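# Tuck a box end wall's top flap into floor slots

## Task

Bend the top flap of the upright end wall over so that both of its tabs go down into the slots in the box floor. At the end, that end wall and the two long walls must stand upright, the corner flaps at that end must be tucked inward, and the box must rest on its bottom.

## Robot and tools

Robot: two arms, left_arm (on the +y side, carrying a five-finger left hand) and right_arm (on the -y side, carrying a right hand). Calibrated bases: left_arm at (-0.019, +0.339, 0) m, right_arm at (-0.029, -0.320, 0) m, both almost unrotated. Cameras: cam_high (on a stand behind the arms), cam_left_wrist and cam_right_wrist, each 672x504.

Frame: every position, pose and offset uses the scene frame. Its origin is at table height midway between the nominal bases, +x points out over the table, +y toward left_arm, +z up. Results give each hand point's end_effector_position in metres and end_effector_quat_wxyz. The hand point sits 0.05 m in front of the palm and 0.15 m out from the wrist face. Its +z runs along the straightened fingers, +y comes out of the palm, and +x runs across the palm away from the thumb on the right hand and toward the thumb on the left. Straight fingers reach 0.06 to 0.07 m past the point, 0.06 m behind it along -y. A wrist bracket on the little-finger side can strike things.

A row is 28 numbers, each in [-1, 1], and both arms are always included. The order is: left dx, dy, dz, rx, ry, rz; left thumb_turn, thumb_bend, index, middle, ring, little; left force_limit, speed; then the same 14 for the right arm. The six pose numbers are an offset, not a pose. They are measured from that arm's Hand target as it stood when the action or move began, along the scene axes. A value of 1.0 equals 0.6 m or 180 degrees. rx, ry and rz together form one rotation vector, turned about the Hand target's position. Sending all six pose numbers as 0 asks for the current Hand target again. That also closes the gap when the hand has stopped short of it.

The six hand numbers are absolute targets, not offsets. For each finger, -1 is open or straight and +1 is closed or curled. For thumb_turn, -1 is beside the palm and +1 is in front of it, opposite the fingers. force_limit runs linearly from about 0 N at -1 to 10 N at +1, or 15 N for the two thumb motors. speed rises linearly to full speed at +0.48 and stays at full speed above that. For a soft grip, close at speed -0.94 or lower. To keep a hand unchanged, repeat the last eight numbers you actually sent for it. If nothing has been sent yet, use its hand_measured values plus hand_force_limit and hand_speed. A motor starts only when its target changes by at least 0.002. To squeeze harder, raise force_limit and send a target more closed than hand_measured. To loosen, send a target more open than hand_measured.

execute_actions(actions, cameras): actions is a list of up to 15 actions. Each action is a table of up to 15 rows, one row per 1/30 s step. A short table repeats its last row. Every row counts from the same start pose. Images come back only when actions is empty or cameras names them (["all"], or a list of names).

move(target, speed, blend, blocking, cameras): target is one 28-number row or a list of up to 15 rows. All offsets count from the Hand targets at the start of the move, not from the previous target. Each arm travels a straight path. speed is the top path speed in m/s, from 0.002 to 4.3, default 0.25; turning is capped at twice that value in rad/s. It can be one number or one per target. blend, in metres, rounds corners in a list; 0 stops at each target. With blocking=false the move continues while you write. The paths ignore obstacles and the other arm, so a faster move strikes harder. Route paths around an arm's own base rather than close past it.

wait(seconds 0 to 10) lets the scene run. stop brakes a running move. zoom_image(camera, region [x0,y0,x1,y1] in pixels, at most 504 by 504) enlarges part of the latest image. show_instructions shows the reference pictures. finished_scene(scene) ends the scene permanently; the box must stay in its goal state without the robot.

Results report the Hand target, which is the last commanded pose after clipping. Orientation commands are clipped to within 40 degrees of the measured orientation. Results also give joint positions and torques, hand_measured, hand_stopped_by (moving, target, force, stalled or fault) and hand_load_n, which is the fingertip load, positive when the finger is pushed open. A lost grip shows up as the load falling to about 0. A move adds a "move:" line: done, off_target, moving, held or fault, plus any limits (paced means the pose was clipped, held means steps were withheld). The hand often rests 1 to 3 cm short of the command, usually low. That alone does not indicate contact; send the missing distance as a new offset. An arm that is blocked keeps pressing. To release it, command a target back behind the hand point.

Avoid: dropping or flinging parts, hitting the table or the box hard, pressing far past a contact, letting anything leave the table, and letting the arms touch or grip each other. Avoid overloading fingers with pushes or twists. Do not hold the arms stretched out or pushing for long: motors heat up, and at 100 °C the arm goes limp for 30 to 60 s.

Each tool is called after ">>>" as name(argument=value, ...), one argument or row to a line, values as JSON.

Reference images:

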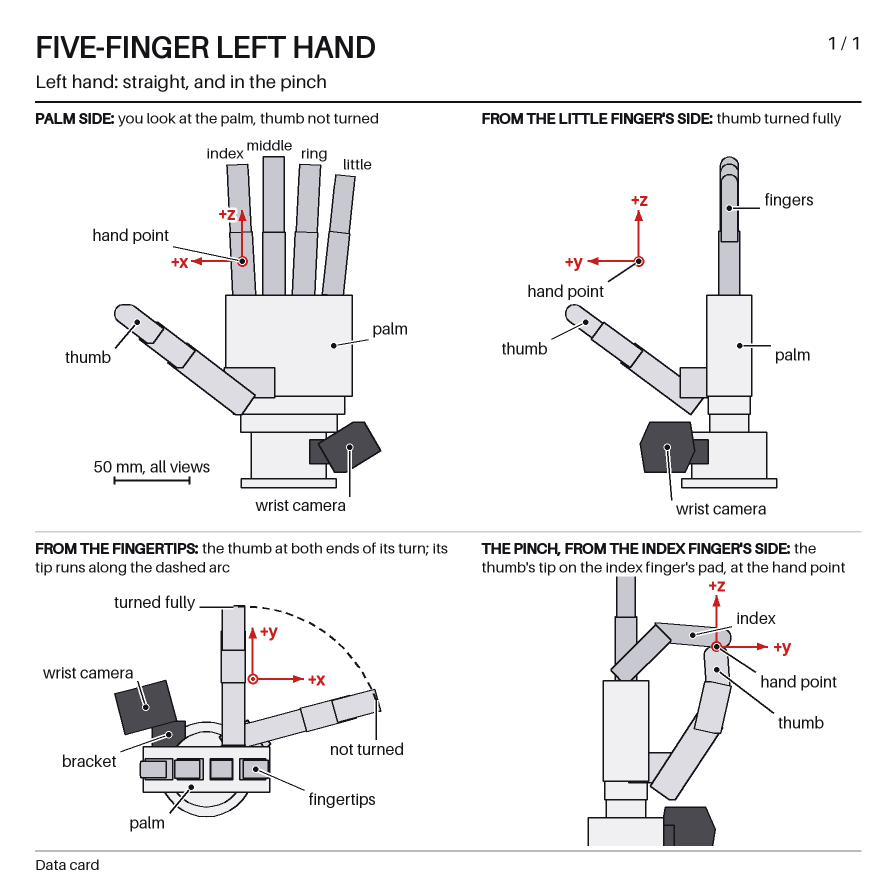

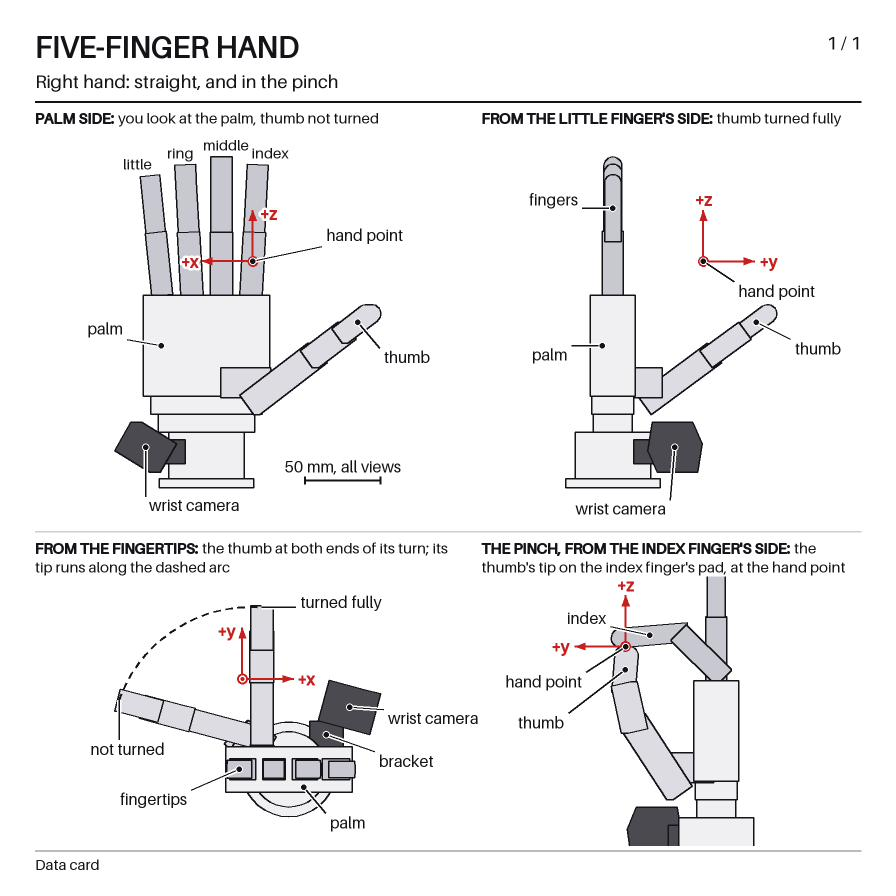

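## Session

>>> execute_actions(
  actions=[],
)

>>> zoom_image(
  camera="cam_high",
  region=[320, 160, 500, 340],
)

Scene clock: 0.00 s.
left_arm: end_effector_position=(+0.3916, +0.2441, +0.2421) hand_measured=(-1.000, -1.000, -1.000, -1.000, -1.000, -1.000) hand_load_n=(+0.0, +0.0, +0.0, +0.0, +0.0, +0.0) hand_stopped_by=(target, target, target, target, target, target) hand_force_limit=0.00 hand_speed=-0.80 end_effector_quat_wxyz=(-0.092, -0.295, +0.940, -0.143) | right_arm: end_effector_position=(+0.0529, -0.1432, +0.2601) hand_measured=(-1.000, -1.000, -1.000, -1.000, -1.000, -1.000) hand_load_n=(+0.0, +0.0, +0.0, +0.0, +0.0, +0.0) hand_stopped_by=(target, target, target, target, target, target) hand_force_limit=0.00 hand_speed=-0.80 end_effector_quat_wxyz=(+0.212, -0.618, +0.756, +0.027)
Joint positions: left_arm=[-0.119 1.634 1.633 -1.62 0.339 0.844] | right_arm=[0.771 0.497 0.86 -1.504 -0.017 0.973]
Joint velocities: within noise
Joint torques (N m): no reading
Motor temperatures (°C): left_arm=[25 25 31 23 24 24] | right_arm=[26 26 34 24 25 24]
Heat: left arm: hottest elbow 31 °C; right arm: hottest elbow 34 °C.
Hand target: left_arm +0.3972, +0.2434, +0.2471; -0.084, -0.294, +0.941, -0.147 | right_arm +0.0559, -0.1403, +0.2740; +0.228, -0.616, +0.753, +0.028

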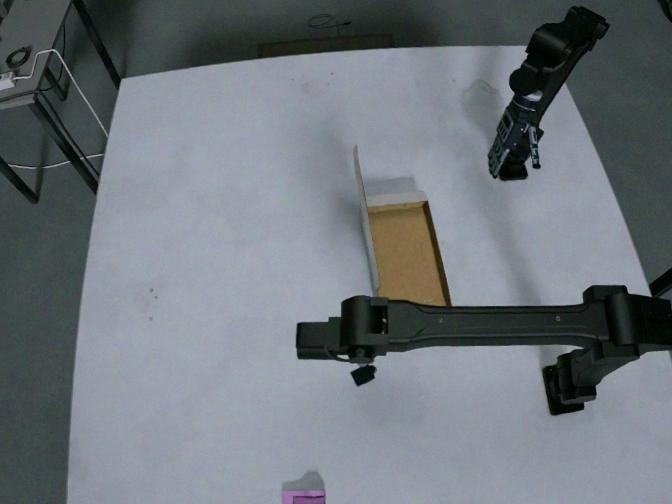

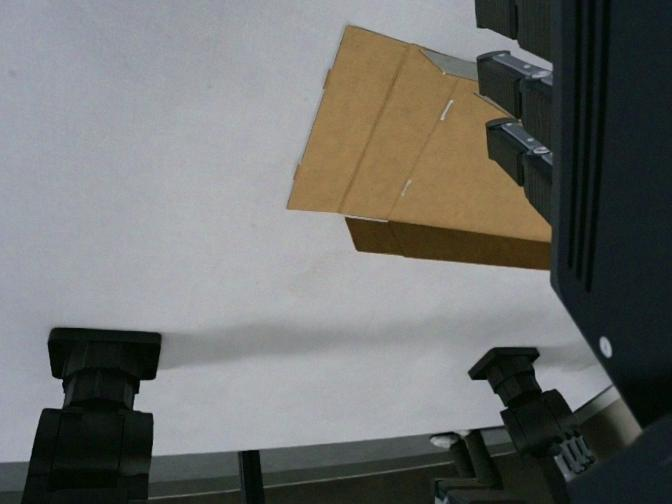

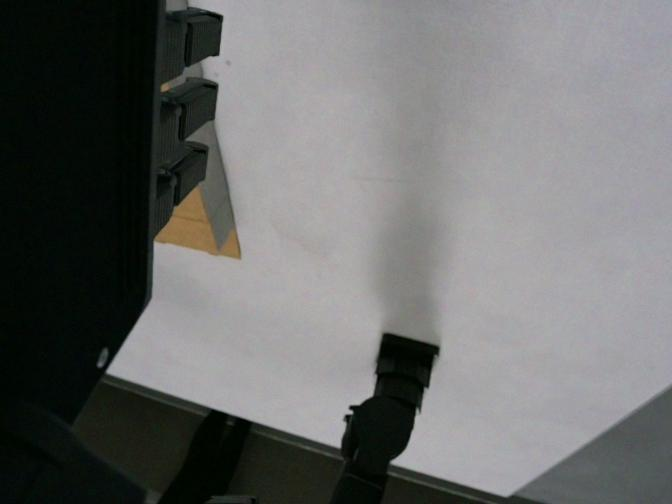

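Scaled by 2.800 from the camera's 672x504 image, which has a finer 960x720 frame.

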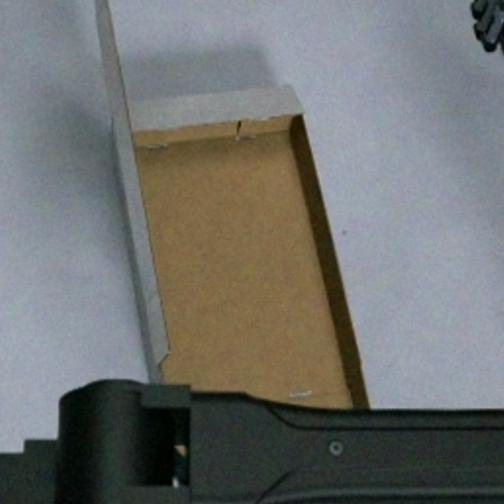

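>>> move(
  target=[0.088,0.011,0.222,-0.1465,-0.124,-0.1562,-1,-1,-1,-1,-1,-1,0,0, 0,0,0,0,0,0,-1,-1,-1,-1,-1,-1,0,0],
  speed=0.15,
  cameras=["all"],
)

Scene clock: 54.43 s.
left_arm: end_effector_position=(+0.4447, +0.2451, +0.3574) hand_measured=(-1.000, -1.000, -1.000, -1.000, -1.000, -1.000) hand_load_n=(+0.0, +0.0, +0.0, +0.0, +0.0, +0.0) hand_stopped_by=(target, target, target, target, target, target) hand_force_limit=0.00 hand_speed=0.00 end_effector_quat_wxyz=(+0.048, -0.040, +0.921, -0.383) | right_arm: end_effector_position=(+0.0529, -0.1432, +0.2601) hand_measured=(-1.000, -1.000, -1.000, -1.000, -1.000, -1.000) hand_load_n=(+0.0, +0.0, +0.0, +0.0, +0.0, +0.0) hand_stopped_by=(target, target, target, target, target, target) hand_force_limit=0.00 hand_speed=0.00 end_effector_quat_wxyz=(+0.212, -0.618, +0.756, +0.027)
Joint positions: left_arm=[0.018 1.581 1.854 -1.684 0.781 1.428] | right_arm=[0.771 0.497 0.86 -1.504 -0.017 0.973]
Joint torques (N m): left_arm=[0.79 -12.1 10.91 0.01 0.42 0.09] | right_arm=[2.02 4.01 11.04 1.25 -0.08 0.03]
Motor temperatures (°C): left_arm=[25 27 35 23 24 24] | right_arm=[26 26 40 24 25 24]
Heat: left arm: hottest elbow 35 °C; right arm: hottest elbow 40 °C.
Hand target: left_arm +0.4500, +0.2499, +0.3801; -0.001, +0.000, +0.924, -0.383 | right_arm +0.0559, -0.1403, +0.2740; +0.228, -0.616, +0.753, +0.028
Off the commanded pose: left_arm 0.024 m, 7 deg | right_arm 0.015 m, 2 deg.
joint sent to its limit (left arm) — joint 4 (wrist pitch), lower limit. The joint targets are off in orientation, not in position.
move: off_target (left_arm, right_arm)

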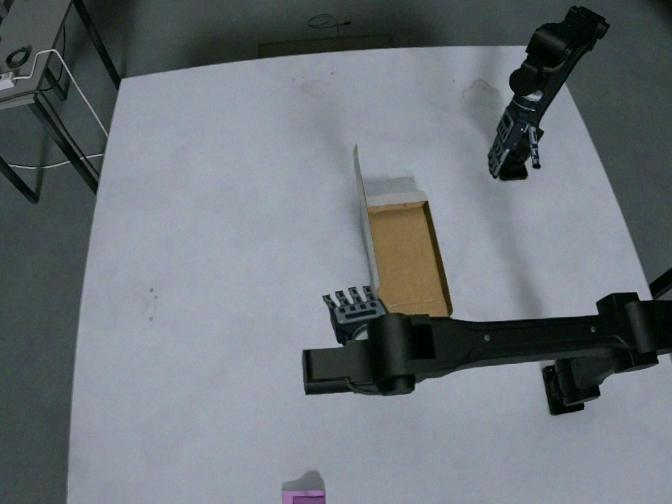

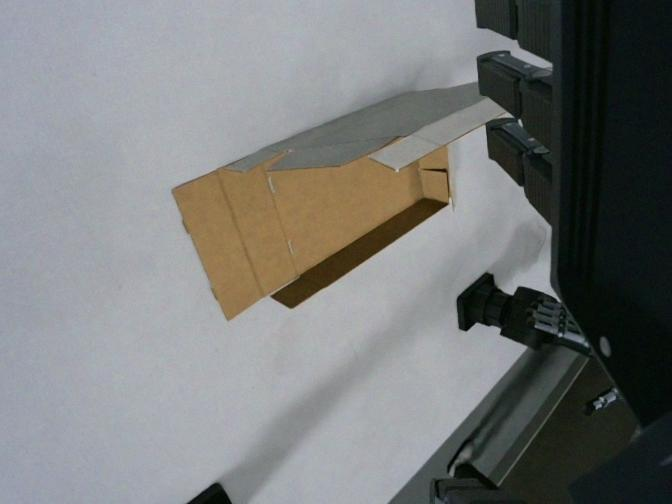

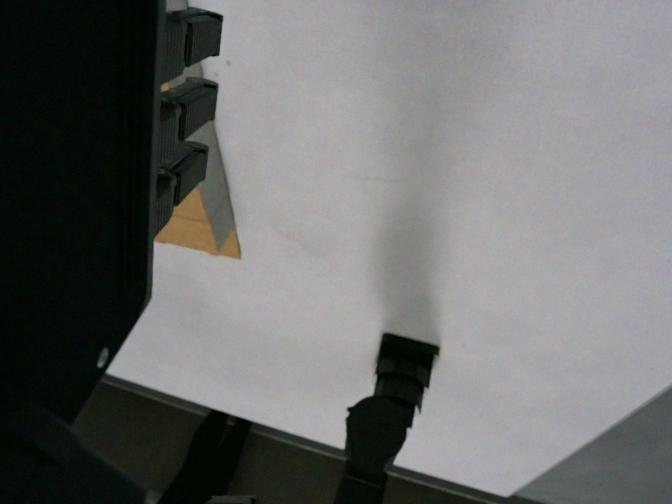

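>>> zoom_image(
  camera="cam_left_wrist",
  region=[260, 60, 500, 240],
)

>>> zoom_image(
  camera="cam_high",
  region=[340, 130, 470, 330],
)

Scaled by 2.100 from the camera's 672x504 image, which has a finer 960x720 frame.

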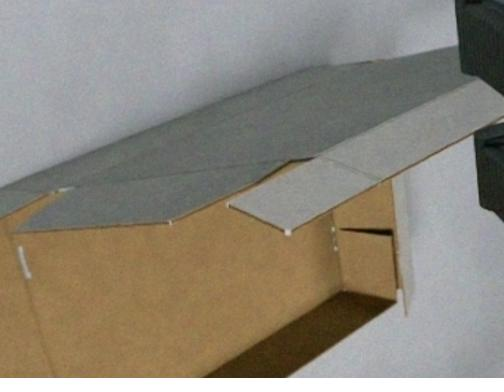

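Scaled by 2.520 from the camera's 672x504 image, which has a finer 960x720 frame.

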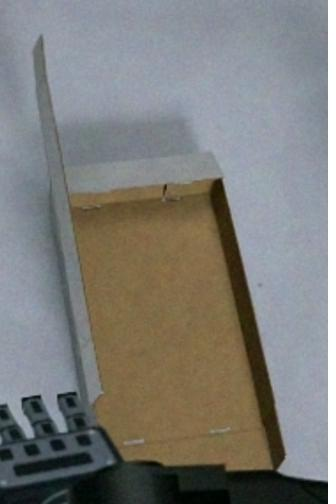

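>>> move(
  target=[0,0,0,0,0,0,-1,-1,-1,-1,-1,-1,0,0, 0.398,-0.433,0.077,-0.0438,-0.1604,0.520,-1,-1,-1,-1,-1,-1,0,0],
  speed=0.2,
  cameras=["all"],
)

Scene clock: 100.20 s.
left_arm: end_effector_position=(+0.4447, +0.2451, +0.3574) hand_measured=(-1.000, -1.000, -1.000, -1.000, -1.000, -1.000) hand_load_n=(+0.0, +0.0, +0.0, +0.0, +0.0, +0.0) hand_stopped_by=(target, target, target, target, target, target) hand_force_limit=0.00 hand_speed=0.00 end_effector_quat_wxyz=(+0.048, -0.039, +0.921, -0.383) | right_arm: end_effector_position=(+0.2857, -0.3936, +0.3020) hand_measured=(-1.000, -1.000, -1.000, -1.000, -1.000, -1.000) hand_load_n=(+0.0, +0.0, +0.0, +0.0, +0.0, +0.0) hand_stopped_by=(target, target, target, target, target, target) hand_force_limit=0.00 hand_speed=0.00 end_effector_quat_wxyz=(-0.207, +0.972, -0.042, +0.099)
Joint positions: left_arm=[0.018 1.581 1.854 -1.684 0.781 1.429] | right_arm=[-0.31 1.181 1.373 -1.675 -0.455 -1.776]
Joint torques (N m): left_arm=[0.79 -12.04 10.85 0.01 0.44 0.09] | right_arm=[1.44 -2.96 12.72 0.12 -0.31 -0.11]
Motor temperatures (°C): left_arm=[25 27 41 23 25 24] | right_arm=[26 26 42 24 25 24]
Heat: left arm: hottest elbow 41 °C; right arm: hottest elbow 42 °C.
Hand target: left_arm +0.4500, +0.2499, +0.3801; -0.001, +0.000, +0.924, -0.383 | right_arm +0.2948, -0.4000, +0.3202; -0.259, +0.966, +0.000, +0.000
Off the commanded pose: left_arm 0.024 m, 7 deg | right_arm 0.021 m, 14 deg.
joint sent to its limit (left arm) — joint 4 (wrist pitch), lower limit. The joint targets are off in orientation, not in position.
joint sent to its limit (right arm) — joint 4 (wrist pitch), lower limit. The joint targets are off in orientation, not in position.
move: off_target (left_arm, right_arm)

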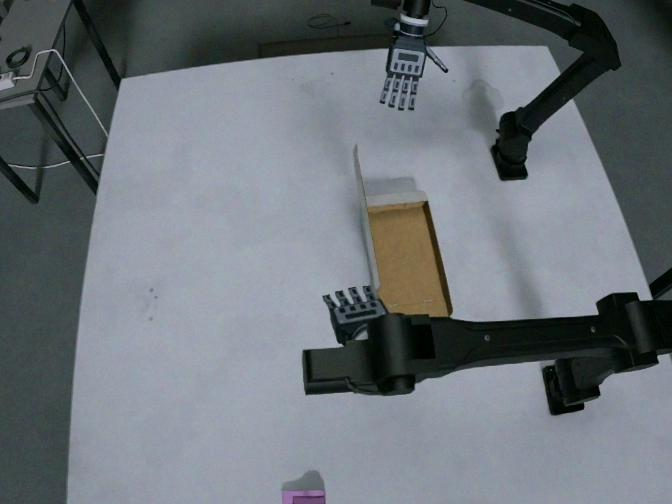

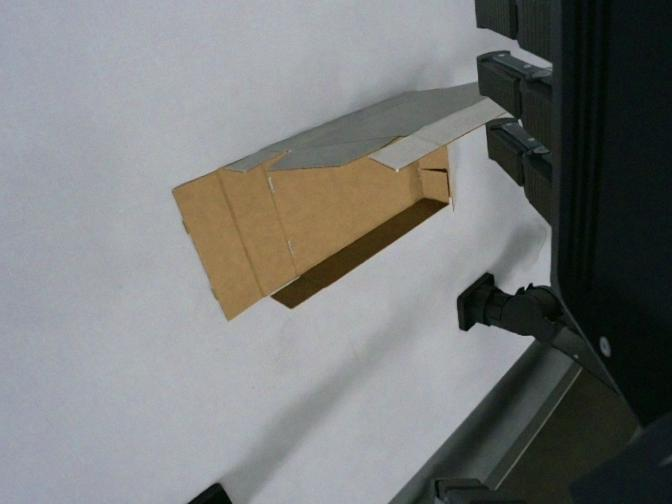

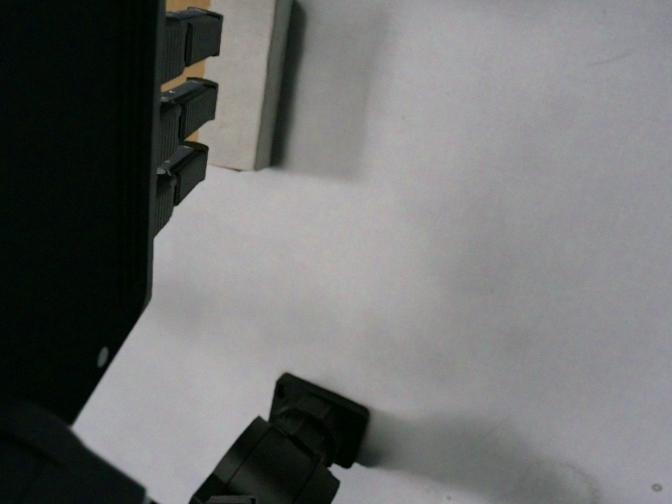

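>>> move(
  target=[
    [0,0,0,0,0,0,-1,-1,-1,-1,-1,-1,0,0, 0.01,0.042,-0.367,0,0,0,-1,-1,-1,-1,-1,-1,0,0],
    [0,0,0,0,0,0,-1,-1,-1,-1,-1,-1,0,0, 0.01,0.042,-0.45,0,0,0,-1,-1,-1,-1,-1,-1,0,0],
  ],
  speed=[0.2,0.1],
  cameras=["all"],
)

Scene clock: 154.70 s.
left_arm: end_effector_position=(+0.4447, +0.2451, +0.3574) hand_measured=(-1.000, -1.000, -1.000, -1.000, -1.000, -1.000) hand_load_n=(+0.0, +0.0, +0.0, +0.0, +0.0, +0.0) hand_stopped_by=(target, target, target, target, target, target) hand_force_limit=0.00 hand_speed=0.00 end_effector_quat_wxyz=(+0.048, -0.039, +0.921, -0.383) | right_arm: end_effector_position=(+0.2943, -0.3764, +0.0505) hand_measured=(-1.000, -1.000, -1.000, -1.000, -1.000, -1.000) hand_load_n=(+0.0, +0.0, +0.0, +0.0, +0.0, +0.0) hand_stopped_by=(target, target, target, target, target, target) hand_force_limit=0.00 hand_speed=0.00 end_effector_quat_wxyz=(-0.258, +0.966, -0.011, -0.006)
Joint positions: left_arm=[0.018 1.581 1.854 -1.684 0.781 1.429] | right_arm=[-0.275 1.475 0.946 -1.204 -0.499 -1.867]
Joint torques (N m): left_arm=[0.85 -12.16 10.93 0.02 0.41 0.09] | right_arm=[2.67 -5.48 7.42 0.32 -0.66 -0.11]
Heat: left arm: hottest elbow 42 °C; right arm: hottest elbow 41 °C.
Hand target: left_arm +0.4500, +0.2499, +0.3801; -0.001, +0.000, +0.924, -0.383 | right_arm +0.3006, -0.3749, +0.0502; -0.259, +0.966, +0.000, +0.000
Off the commanded pose: left_arm 0.024 m, 7 deg | right_arm 0.007 m, 1 deg.
joint sent to its limit (left arm) — joint 4 (wrist pitch), lower limit. The joint targets are off in orientation, not in position.
move: off_target (left_arm)

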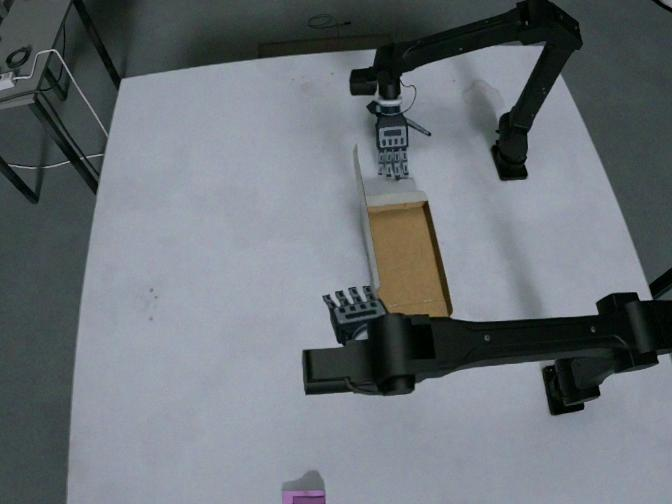

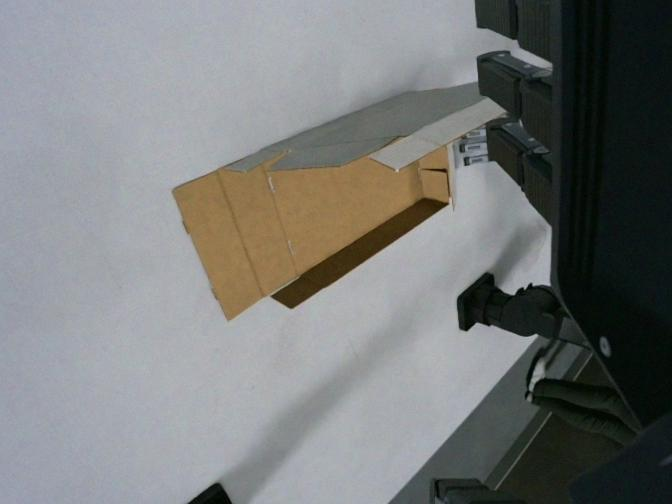

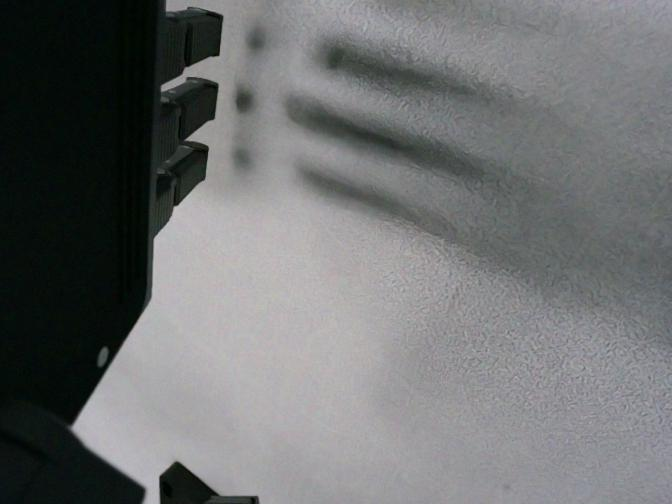

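>>> move(
  target=[0,0,0,0,0,0,-1,-1,-1,-1,-1,-1,0,0, -0.008,0.055,-0.02,0,0,0,-1,-1,-1,-1,-1,-1,0,0],
  speed=0.06,
  cameras=["all"],
)

>>> zoom_image(
  camera="cam_high",
  region=[340, 100, 470, 230],
)

>>> zoom_image(
  camera="cam_left_wrist",
  region=[350, 80, 510, 240],
)

Scene clock: 163.57 s.
left_arm: end_effector_position=(+0.4447, +0.2451, +0.3574) hand_measured=(-1.000, -1.000, -1.000, -1.000, -1.000, -1.000) hand_load_n=(-0.5, +0.0, +0.0, +0.0, +0.0, +0.0) hand_stopped_by=(target, target, target, target, target, target) hand_force_limit=0.00 hand_speed=0.00 end_effector_quat_wxyz=(+0.048, -0.039, +0.921, -0.383) | right_arm: end_effector_position=(+0.2910, -0.3449, +0.0340) hand_measured=(-1.000, -1.000, -1.000, -1.000, -1.000, -1.000) hand_load_n=(+0.0, +0.0, +0.0, +0.0, +0.0, +0.5) hand_stopped_by=(target, target, target, target, target, target) hand_force_limit=0.00 hand_speed=0.00 end_effector_quat_wxyz=(-0.261, +0.965, -0.002, -0.010)
Joint positions: left_arm=[0.018 1.581 1.854 -1.684 0.781 1.429] | right_arm=[-0.193 1.473 0.893 -1.124 -0.512 -1.796]
Joint torques (N m): left_arm=[0.91 -12.04 10.86 -0.01 0.43 0.11] | right_arm=[2.78 -6.77 6.75 0.5 -0.6 0.16]
Heat: left arm: hottest elbow 42 °C; right arm: hottest elbow 40 °C.
Hand target: left_arm +0.4500, +0.2499, +0.3801; -0.001, +0.000, +0.924, -0.383 | right_arm +0.2959, -0.3420, +0.0382; -0.259, +0.966, +0.000, +0.000
Off the commanded pose: left_arm 0.024 m, 7 deg | right_arm 0.007 m, 1 deg.
joint sent to its limit (left arm) — joint 4 (wrist pitch), lower limit. The joint targets are off in orientation, not in position.
move: off_target (left_arm)

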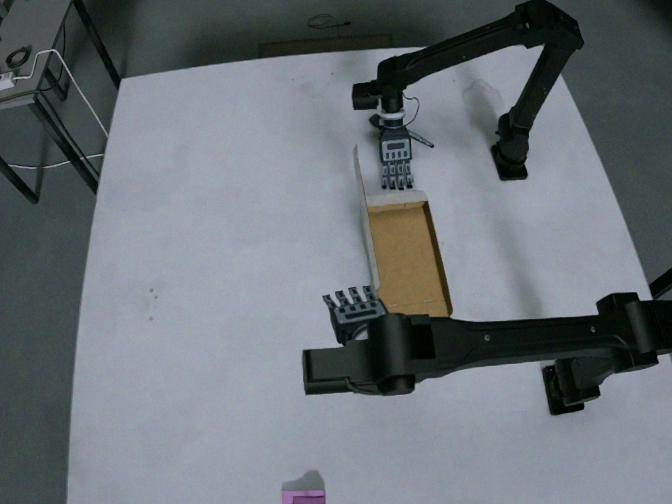

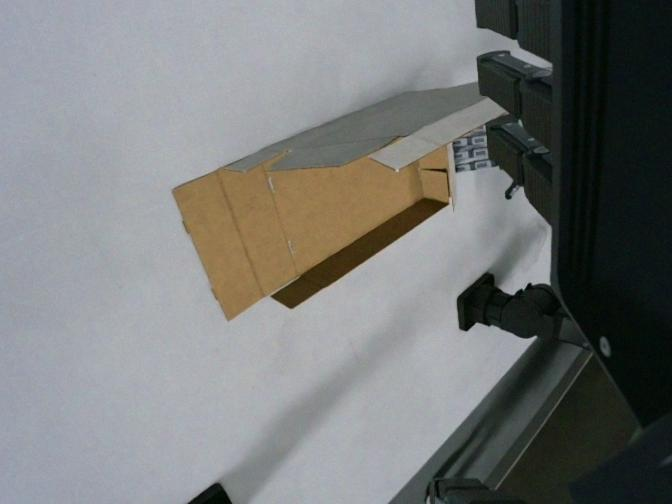

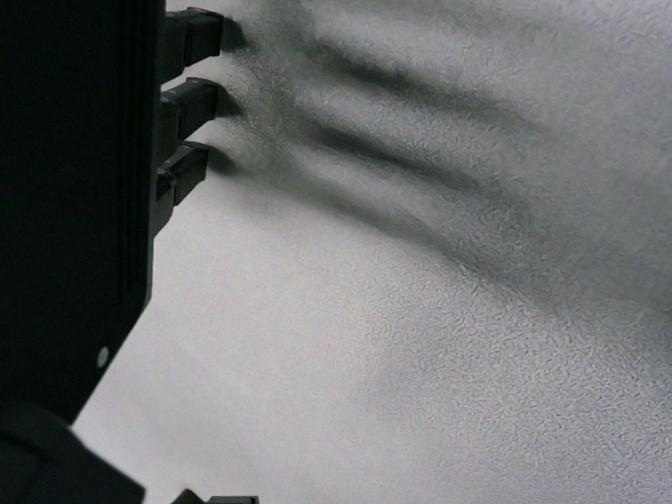

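Scaled by 3.877 from the camera's 672x504 image, which has a finer 960x720 frame.

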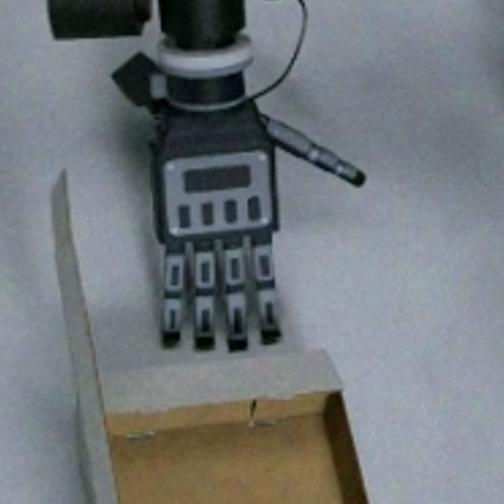

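Scaled by 3.150 from the camera's 672x504 image, which has a finer 960x720 frame.

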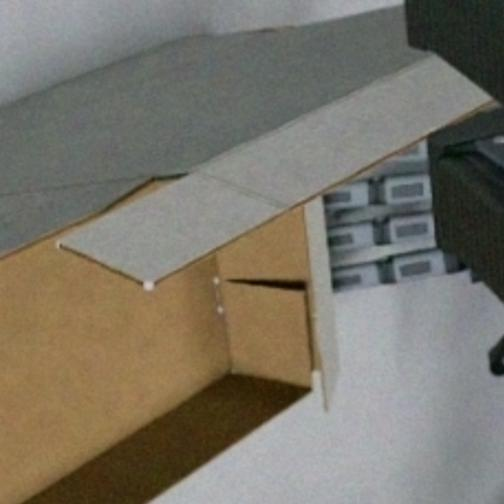

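>>> move(
  target=[0,0,0,0,0,0,-1,-1,-1,-1,-1,-1,0,0, 0.01,0.025,-0.005,0,0,0,-1,-1,-1,-1,-1,-1,0,0],
  speed=0.05,
  cameras=["cam_left_wrist","cam_high"],
)

>>> zoom_image(
  camera="cam_high",
  region=[340, 100, 470, 230],
)

>>> zoom_image(
  camera="cam_left_wrist",
  region=[350, 80, 510, 240],
)

Scene clock: 199.47 s.
left_arm: end_effector_position=(+0.4447, +0.2451, +0.3574) hand_measured=(-1.000, -1.000, -1.000, -1.000, -1.000, -1.000) hand_load_n=(+0.0, +0.0, +0.0, +0.0, +0.0, +0.0) hand_stopped_by=(target, target, target, target, target, target) hand_force_limit=0.00 hand_speed=0.00 end_effector_quat_wxyz=(+0.048, -0.039, +0.921, -0.383) | right_arm: end_effector_position=(+0.2962, -0.3310, +0.0338) hand_measured=(-1.000, -1.000, -1.000, -1.000, -1.000, -1.000) hand_load_n=(+0.0, +0.0, +0.0, +0.0, +0.0, +0.0) hand_stopped_by=(target, target, target, target, target, target) hand_force_limit=0.00 hand_speed=0.00 end_effector_quat_wxyz=(-0.261, +0.965, -0.004, -0.009)
Joint positions: left_arm=[0.018 1.581 1.854 -1.684 0.781 1.429] | right_arm=[-0.154 1.473 0.893 -1.097 -0.518 -1.746]
Joint torques (N m): left_arm=[1.2 -11.99 10.89 0.02 0.43 0.1] | right_arm=[3.02 -6.12 6.86 0.77 -0.54 0.14]
Heat: left arm: hottest elbow 43 °C; right arm: hottest elbow 39 °C.
Hand target: left_arm +0.4500, +0.2499, +0.3801; -0.001, +0.000, +0.924, -0.383 | right_arm +0.3019, -0.3269, +0.0352; -0.259, +0.966, +0.000, +0.000
Off the commanded pose: left_arm 0.024 m, 7 deg | right_arm 0.007 m, 1 deg.
joint sent to its limit (left arm) — joint 4 (wrist pitch), lower limit. The joint targets are off in orientation, not in position.
move: off_target (left_arm)
Images, in order (width x height): cam_high 672x504, cam_left_wrist 672x504.

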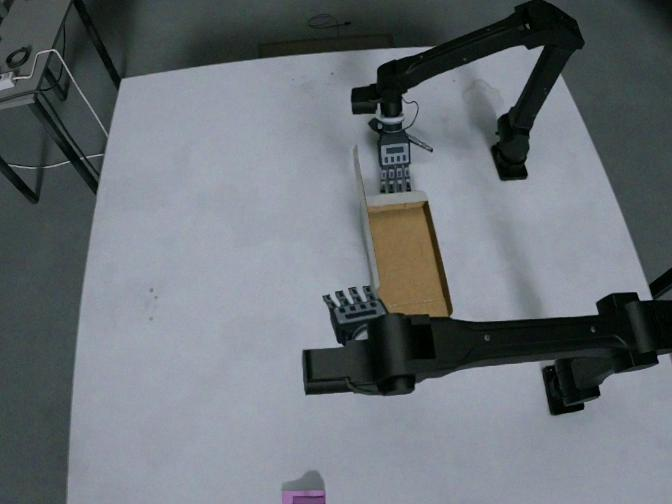

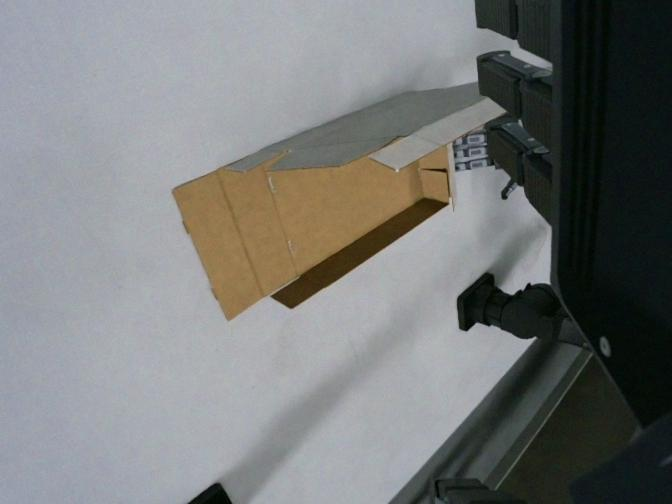

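Scaled by 3.877 from the camera's 672x504 image, which has a finer 960x720 frame.

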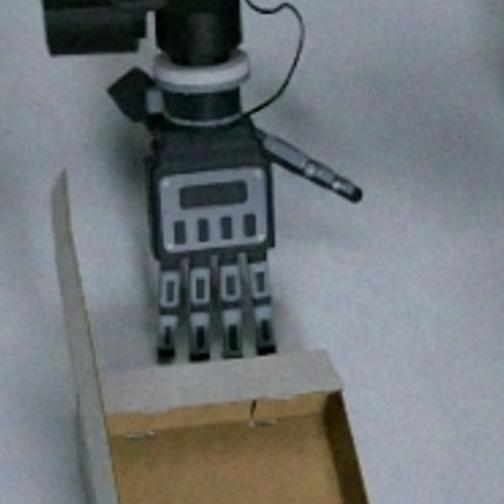

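Scaled by 3.150 from the camera's 672x504 image, which has a finer 960x720 frame.

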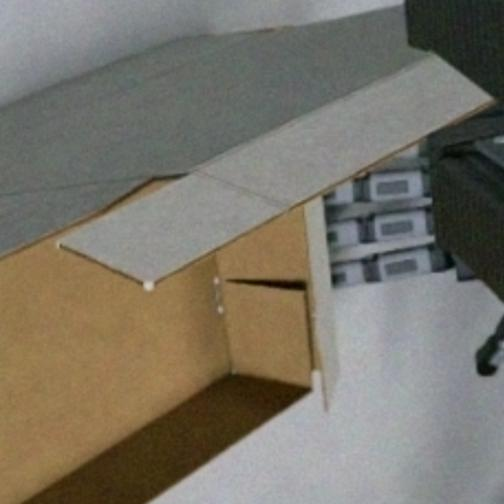

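>>> move(
  target=[0,0,0,0,0,0,-1,-1,-1,-1,-1,-1,0,0, 0,0.02,0,0,0,0,-1,-1,-1,-1,-1,-1,0,0],
  speed=0.05,
  cameras=["cam_left_wrist","cam_high"],
)

>>> zoom_image(
  camera="cam_high",
  region=[340, 100, 470, 230],
)

>>> zoom_image(
  camera="cam_left_wrist",
  region=[350, 80, 510, 240],
)

Scene clock: 210.07 s.
left_arm: end_effector_position=(+0.4447, +0.2451, +0.3574) hand_measured=(-1.000, -1.000, -1.000, -1.000, -1.000, -1.000) hand_load_n=(-0.5, +0.0, +0.0, +0.0, +0.0, +0.0) hand_stopped_by=(target, target, target, target, target, target) hand_force_limit=0.00 hand_speed=0.00 end_effector_quat_wxyz=(+0.048, -0.039, +0.921, -0.383) | right_arm: end_effector_position=(+0.2999, -0.3196, +0.0341) hand_measured=(-1.000, -1.000, -1.000, -1.000, -1.000, -1.000) hand_load_n=(+0.0, -0.5, +0.0, +0.0, +0.0, +0.0) hand_stopped_by=(target, target, target, target, target, target) hand_force_limit=0.00 hand_speed=0.00 end_effector_quat_wxyz=(-0.259, +0.966, -0.003, -0.005)
Joint positions: left_arm=[0.018 1.581 1.854 -1.684 0.781 1.429] | right_arm=[-0.121 1.468 0.891 -1.074 -0.519 -1.709]
Joint torques (N m): left_arm=[0.91 -12.16 10.89 -0.03 0.41 0.1] | right_arm=[3.08 -6.36 6.45 0.66 -0.57 0.15]
Heat: left arm: hottest elbow 43 °C; right arm: hottest elbow 38 °C.
Hand target: left_arm +0.4500, +0.2499, +0.3801; -0.001, +0.000, +0.924, -0.383 | right_arm +0.3019, -0.3149, +0.0352; -0.259, +0.966, +0.000, +0.000
Off the commanded pose: left_arm 0.024 m, 7 deg | right_arm 0.005 m, 1 deg.
joint sent to its limit (left arm) — joint 4 (wrist pitch), lower limit. The joint targets are off in orientation, not in position.
move: off_target (left_arm)
Images, in order (width x height): cam_high 672x504, cam_left_wrist 672x504.

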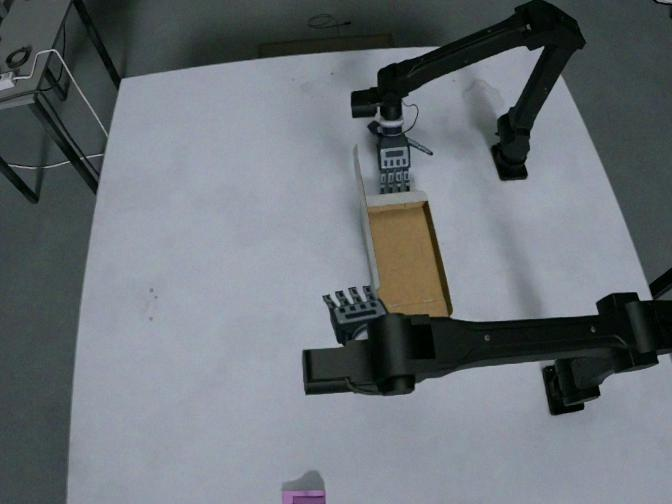

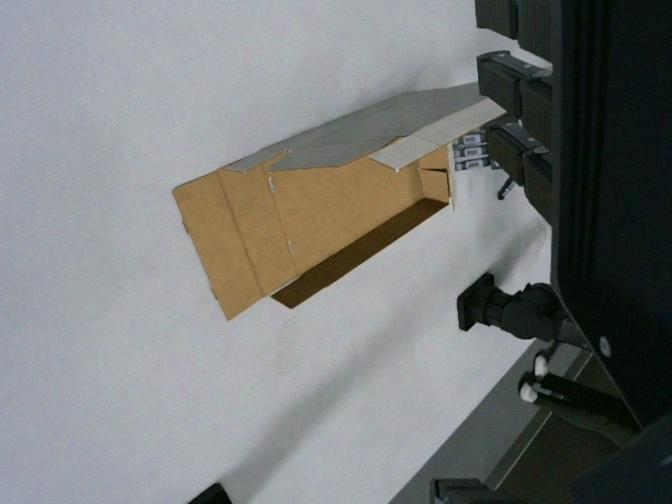

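Scaled by 3.877 from the camera's 672x504 image, which has a finer 960x720 frame.

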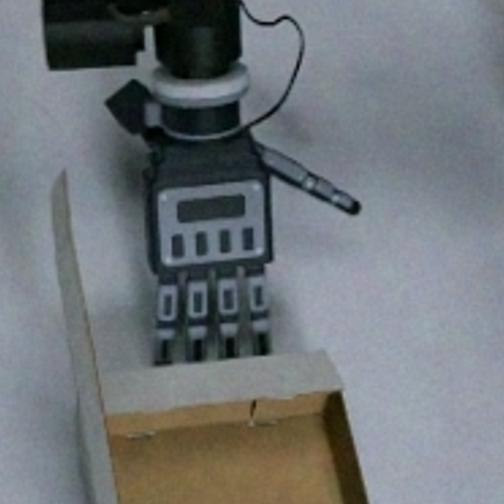

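Scaled by 3.150 from the camera's 672x504 image, which has a finer 960x720 frame.

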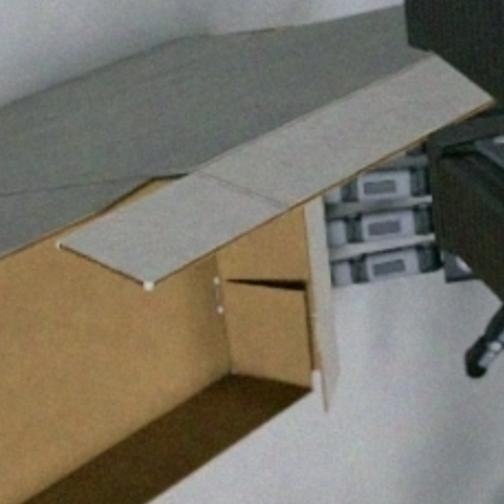

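>>> move(
  target=[0,0,0,0,0,0,-1,-1,-1,-1,-1,-1,0,0, 0,0.0167,0,0,0,0,-1,-1,-1,-1,-1,-1,0,0],
  speed=0.04,
  cameras=["cam_left_wrist","cam_high"],
)

>>> zoom_image(
  camera="cam_high",
  region=[340, 100, 470, 230],
)

>>> zoom_image(
  camera="cam_left_wrist",
  region=[350, 80, 510, 240],
)

Scene clock: 218.03 s.
left_arm: end_effector_position=(+0.4447, +0.2451, +0.3574) hand_measured=(-1.000, -1.000, -1.000, -1.000, -1.000, -1.000) hand_load_n=(+0.0, +0.0, +0.0, +0.0, +0.0, +0.0) hand_stopped_by=(target, target, target, target, target, target) hand_force_limit=0.00 hand_speed=0.00 end_effector_quat_wxyz=(+0.048, -0.039, +0.921, -0.383) | right_arm: end_effector_position=(+0.3007, -0.3100, +0.0342) hand_measured=(-1.000, -1.000, -1.000, -1.000, -1.000, -1.000) hand_load_n=(-0.5, +0.0, +0.0, +0.0, +0.0, -0.5) hand_stopped_by=(target, target, target, target, target, target) hand_force_limit=0.00 hand_speed=0.00 end_effector_quat_wxyz=(-0.259, +0.966, -0.003, -0.004)
Joint positions: left_arm=[0.018 1.581 1.854 -1.684 0.781 1.429] | right_arm=[-0.094 1.463 0.886 -1.056 -0.52 -1.677]
Joint torques (N m): left_arm=[0.79 -12.16 10.84 0.01 0.42 0.11] | right_arm=[3.14 -6.24 6.42 0.59 -0.57 0.15]
Heat: left arm: hottest elbow 43 °C; right arm: hottest elbow 38 °C.
Hand target: left_arm +0.4500, +0.2499, +0.3801; -0.001, +0.000, +0.924, -0.383 | right_arm +0.3019, -0.3049, +0.0352; -0.259, +0.966, +0.000, +0.000
Off the commanded pose: left_arm 0.024 m, 7 deg | right_arm 0.005 m, 1 deg.
joint sent to its limit (left arm) — joint 4 (wrist pitch), lower limit. The joint targets are off in orientation, not in position.
move: off_target (left_arm)
Images, in order (width x height): cam_high 672x504, cam_left_wrist 672x504.

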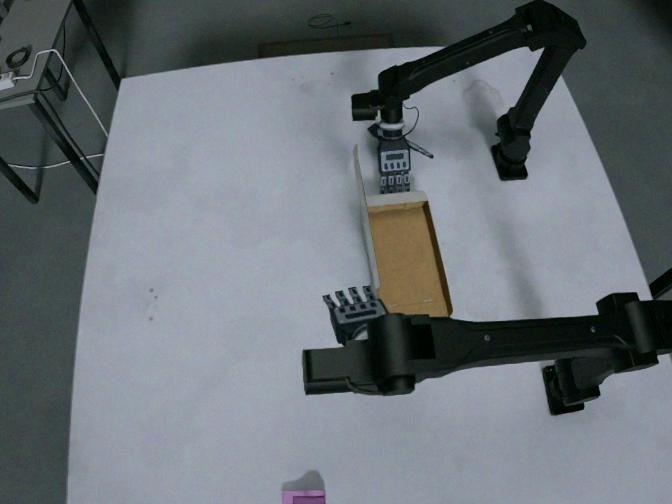

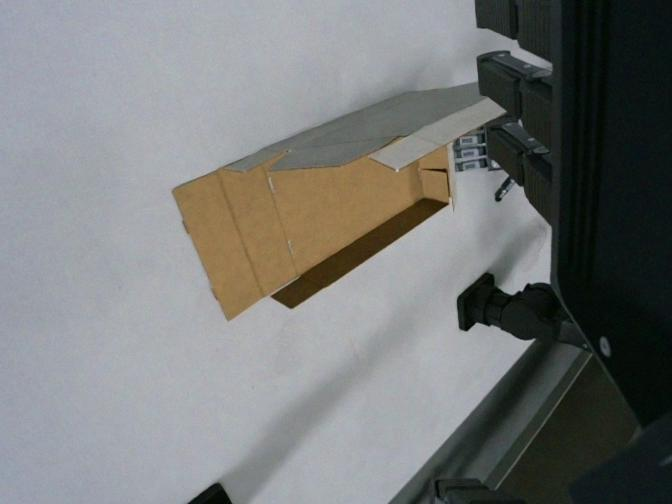

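Scaled by 3.877 from the camera's 672x504 image, which has a finer 960x720 frame.

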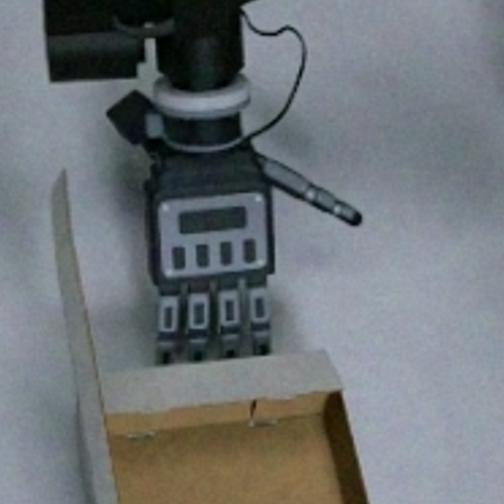

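Scaled by 3.150 from the camera's 672x504 image, which has a finer 960x720 frame.

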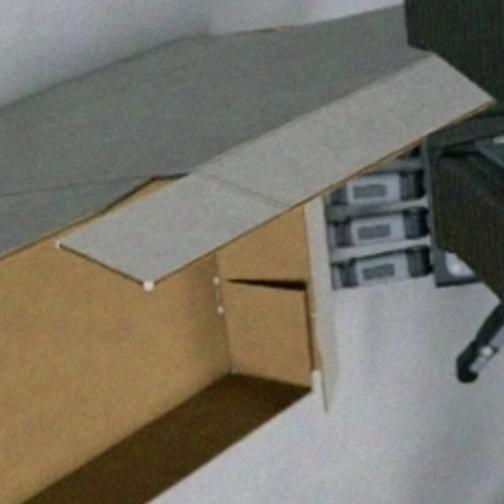

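>>> move(
  target=[0,0,0,0,0,0,-1,-1,-1,-1,-1,-1,0,0, 0,0.0167,0,0,0,0,-1,-1,-1,-1,-1,-1,0,0],
  speed=0.04,
)

>>> execute_actions(
  actions=[],
)

>>> zoom_image(
  camera="cam_high",
  region=[340, 100, 470, 230],
)

>>> zoom_image(
  camera="cam_left_wrist",
  region=[350, 80, 510, 240],
)

Scene clock: 233.73 s.
left_arm: end_effector_position=(+0.4447, +0.2451, +0.3574) hand_measured=(-1.000, -1.000, -1.000, -1.000, -1.000, -1.000) hand_load_n=(+0.0, +0.0, +0.0, +0.0, +0.0, +0.0) hand_stopped_by=(target, target, target, target, target, target) hand_force_limit=0.00 hand_speed=0.00 end_effector_quat_wxyz=(+0.048, -0.039, +0.921, -0.383) | right_arm: end_effector_position=(+0.3012, -0.3000, +0.0343) hand_measured=(-1.000, -1.000, -1.000, -1.000, -1.000, -1.000) hand_load_n=(+0.0, +0.0, +0.5, +0.0, +0.0, +0.0) hand_stopped_by=(target, target, target, target, target, target) hand_force_limit=0.00 hand_speed=0.00 end_effector_quat_wxyz=(-0.259, +0.966, -0.002, -0.004)
Joint positions: left_arm=[0.018 1.581 1.854 -1.684 0.781 1.429] | right_arm=[-0.066 1.458 0.881 -1.04 -0.522 -1.645]
Joint torques (N m): left_arm=[0.91 -11.99 10.91 0.05 0.41 0.11] | right_arm=[3.08 -6.24 6.42 0.64 -0.57 0.17]
Motor temperatures (°C): left_arm=[25 27 43 23 25 24] | right_arm=[26 26 37 24 25 24]
Heat: left arm: hottest elbow 43 °C; right arm: hottest elbow 37 °C.
Hand target: left_arm +0.4500, +0.2499, +0.3801; -0.001, +0.000, +0.924, -0.383 | right_arm +0.3019, -0.2949, +0.0352; -0.259, +0.966, +0.000, +0.000
Off the commanded pose: left_arm 0.024 m, 7 deg | right_arm 0.005 m, 1 deg.
joint sent to its limit (left arm) — joint 4 (wrist pitch), lower limit. The joint targets are off in orientation, not in position.
move: off_target (left_arm)

Scene clock: 233.73 s.
left_arm: end_effector_position=(+0.4447, +0.2451, +0.3574) hand_measured=(-1.000, -1.000, -1.000, -1.000, -1.000, -1.000) hand_load_n=(+0.0, +0.0, +0.0, +0.0, +0.0, +0.0) hand_stopped_by=(target, target, target, target, target, target) hand_force_limit=0.00 hand_speed=0.00 end_effector_quat_wxyz=(+0.048, -0.039, +0.921, -0.383) | right_arm: end_effector_position=(+0.3012, -0.3000, +0.0343) hand_measured=(-1.000, -1.000, -1.000, -1.000, -1.000, -1.000) hand_load_n=(+0.0, +0.0, +0.5, +0.0, +0.0, +0.0) hand_stopped_by=(target, target, target, target, target, target) hand_force_limit=0.00 hand_speed=0.00 end_effector_quat_wxyz=(-0.259, +0.966, -0.002, -0.004)
Joint positions: left_arm=[0.018 1.581 1.854 -1.684 0.781 1.429] | right_arm=[-0.066 1.458 0.881 -1.04 -0.522 -1.645]
Joint velocities: within noise
Joint torques (N m): left_arm=[0.91 -11.99 10.91 0.05 0.41 0.11] | right_arm=[3.08 -6.24 6.42 0.64 -0.57 0.17]
Motor temperatures (°C): left_arm=[25 27 43 23 25 24] | right_arm=[26 26 37 24 25 24]
Heat: left arm: hottest elbow 43 °C; right arm: hottest elbow 37 °C.
Hand target: left_arm +0.4500, +0.2499, +0.3801; -0.001, +0.000, +0.924, -0.383 | right_arm +0.3019, -0.2949, +0.0352; -0.259, +0.966, +0.000, +0.000
Off the commanded pose: left_arm 0.024 m, 7 deg | right_arm 0.005 m, 1 deg.

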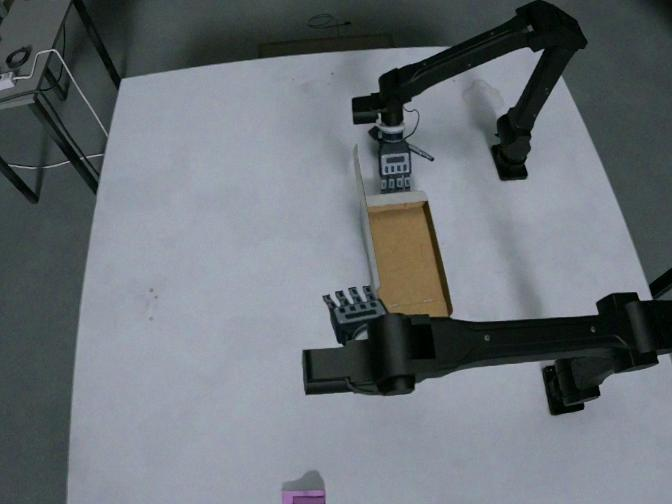

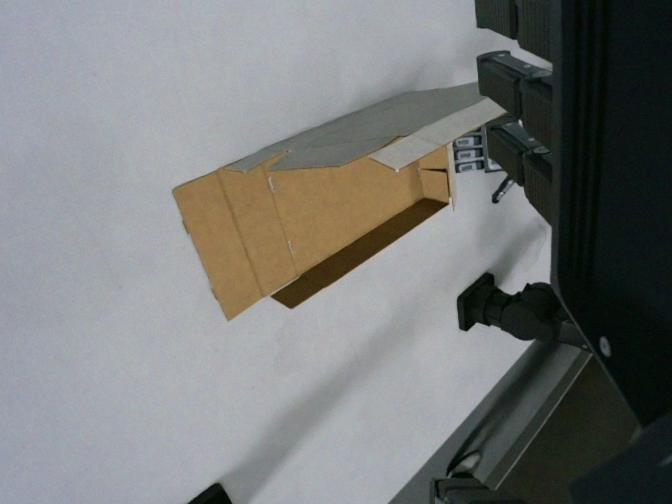

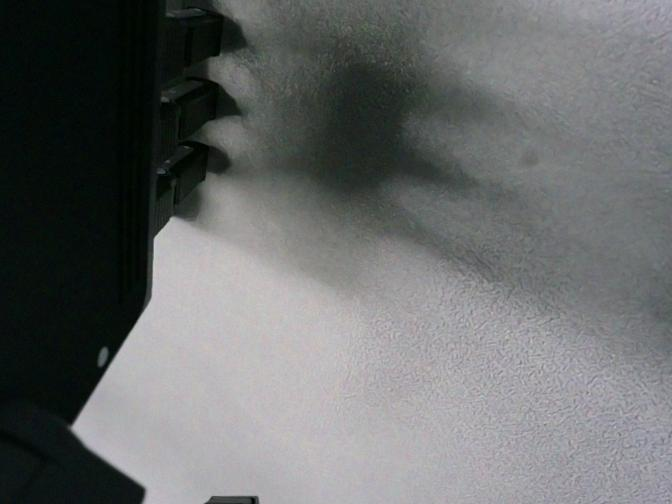

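Scaled by 3.877 from the camera's 672x504 image, which has a finer 960x720 frame.

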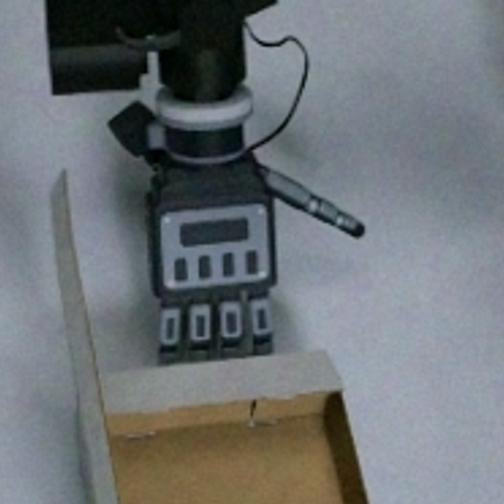

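Scaled by 3.150 from the camera's 672x504 image, which has a finer 960x720 frame.

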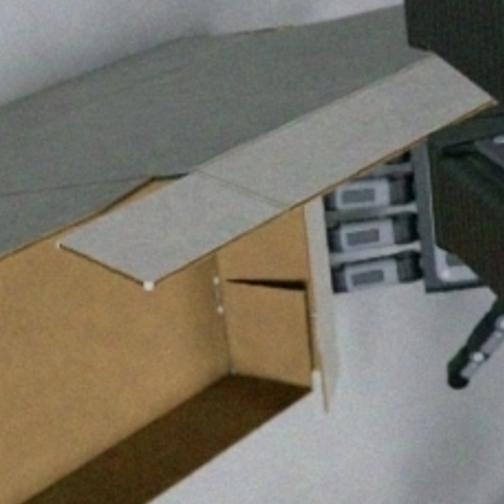

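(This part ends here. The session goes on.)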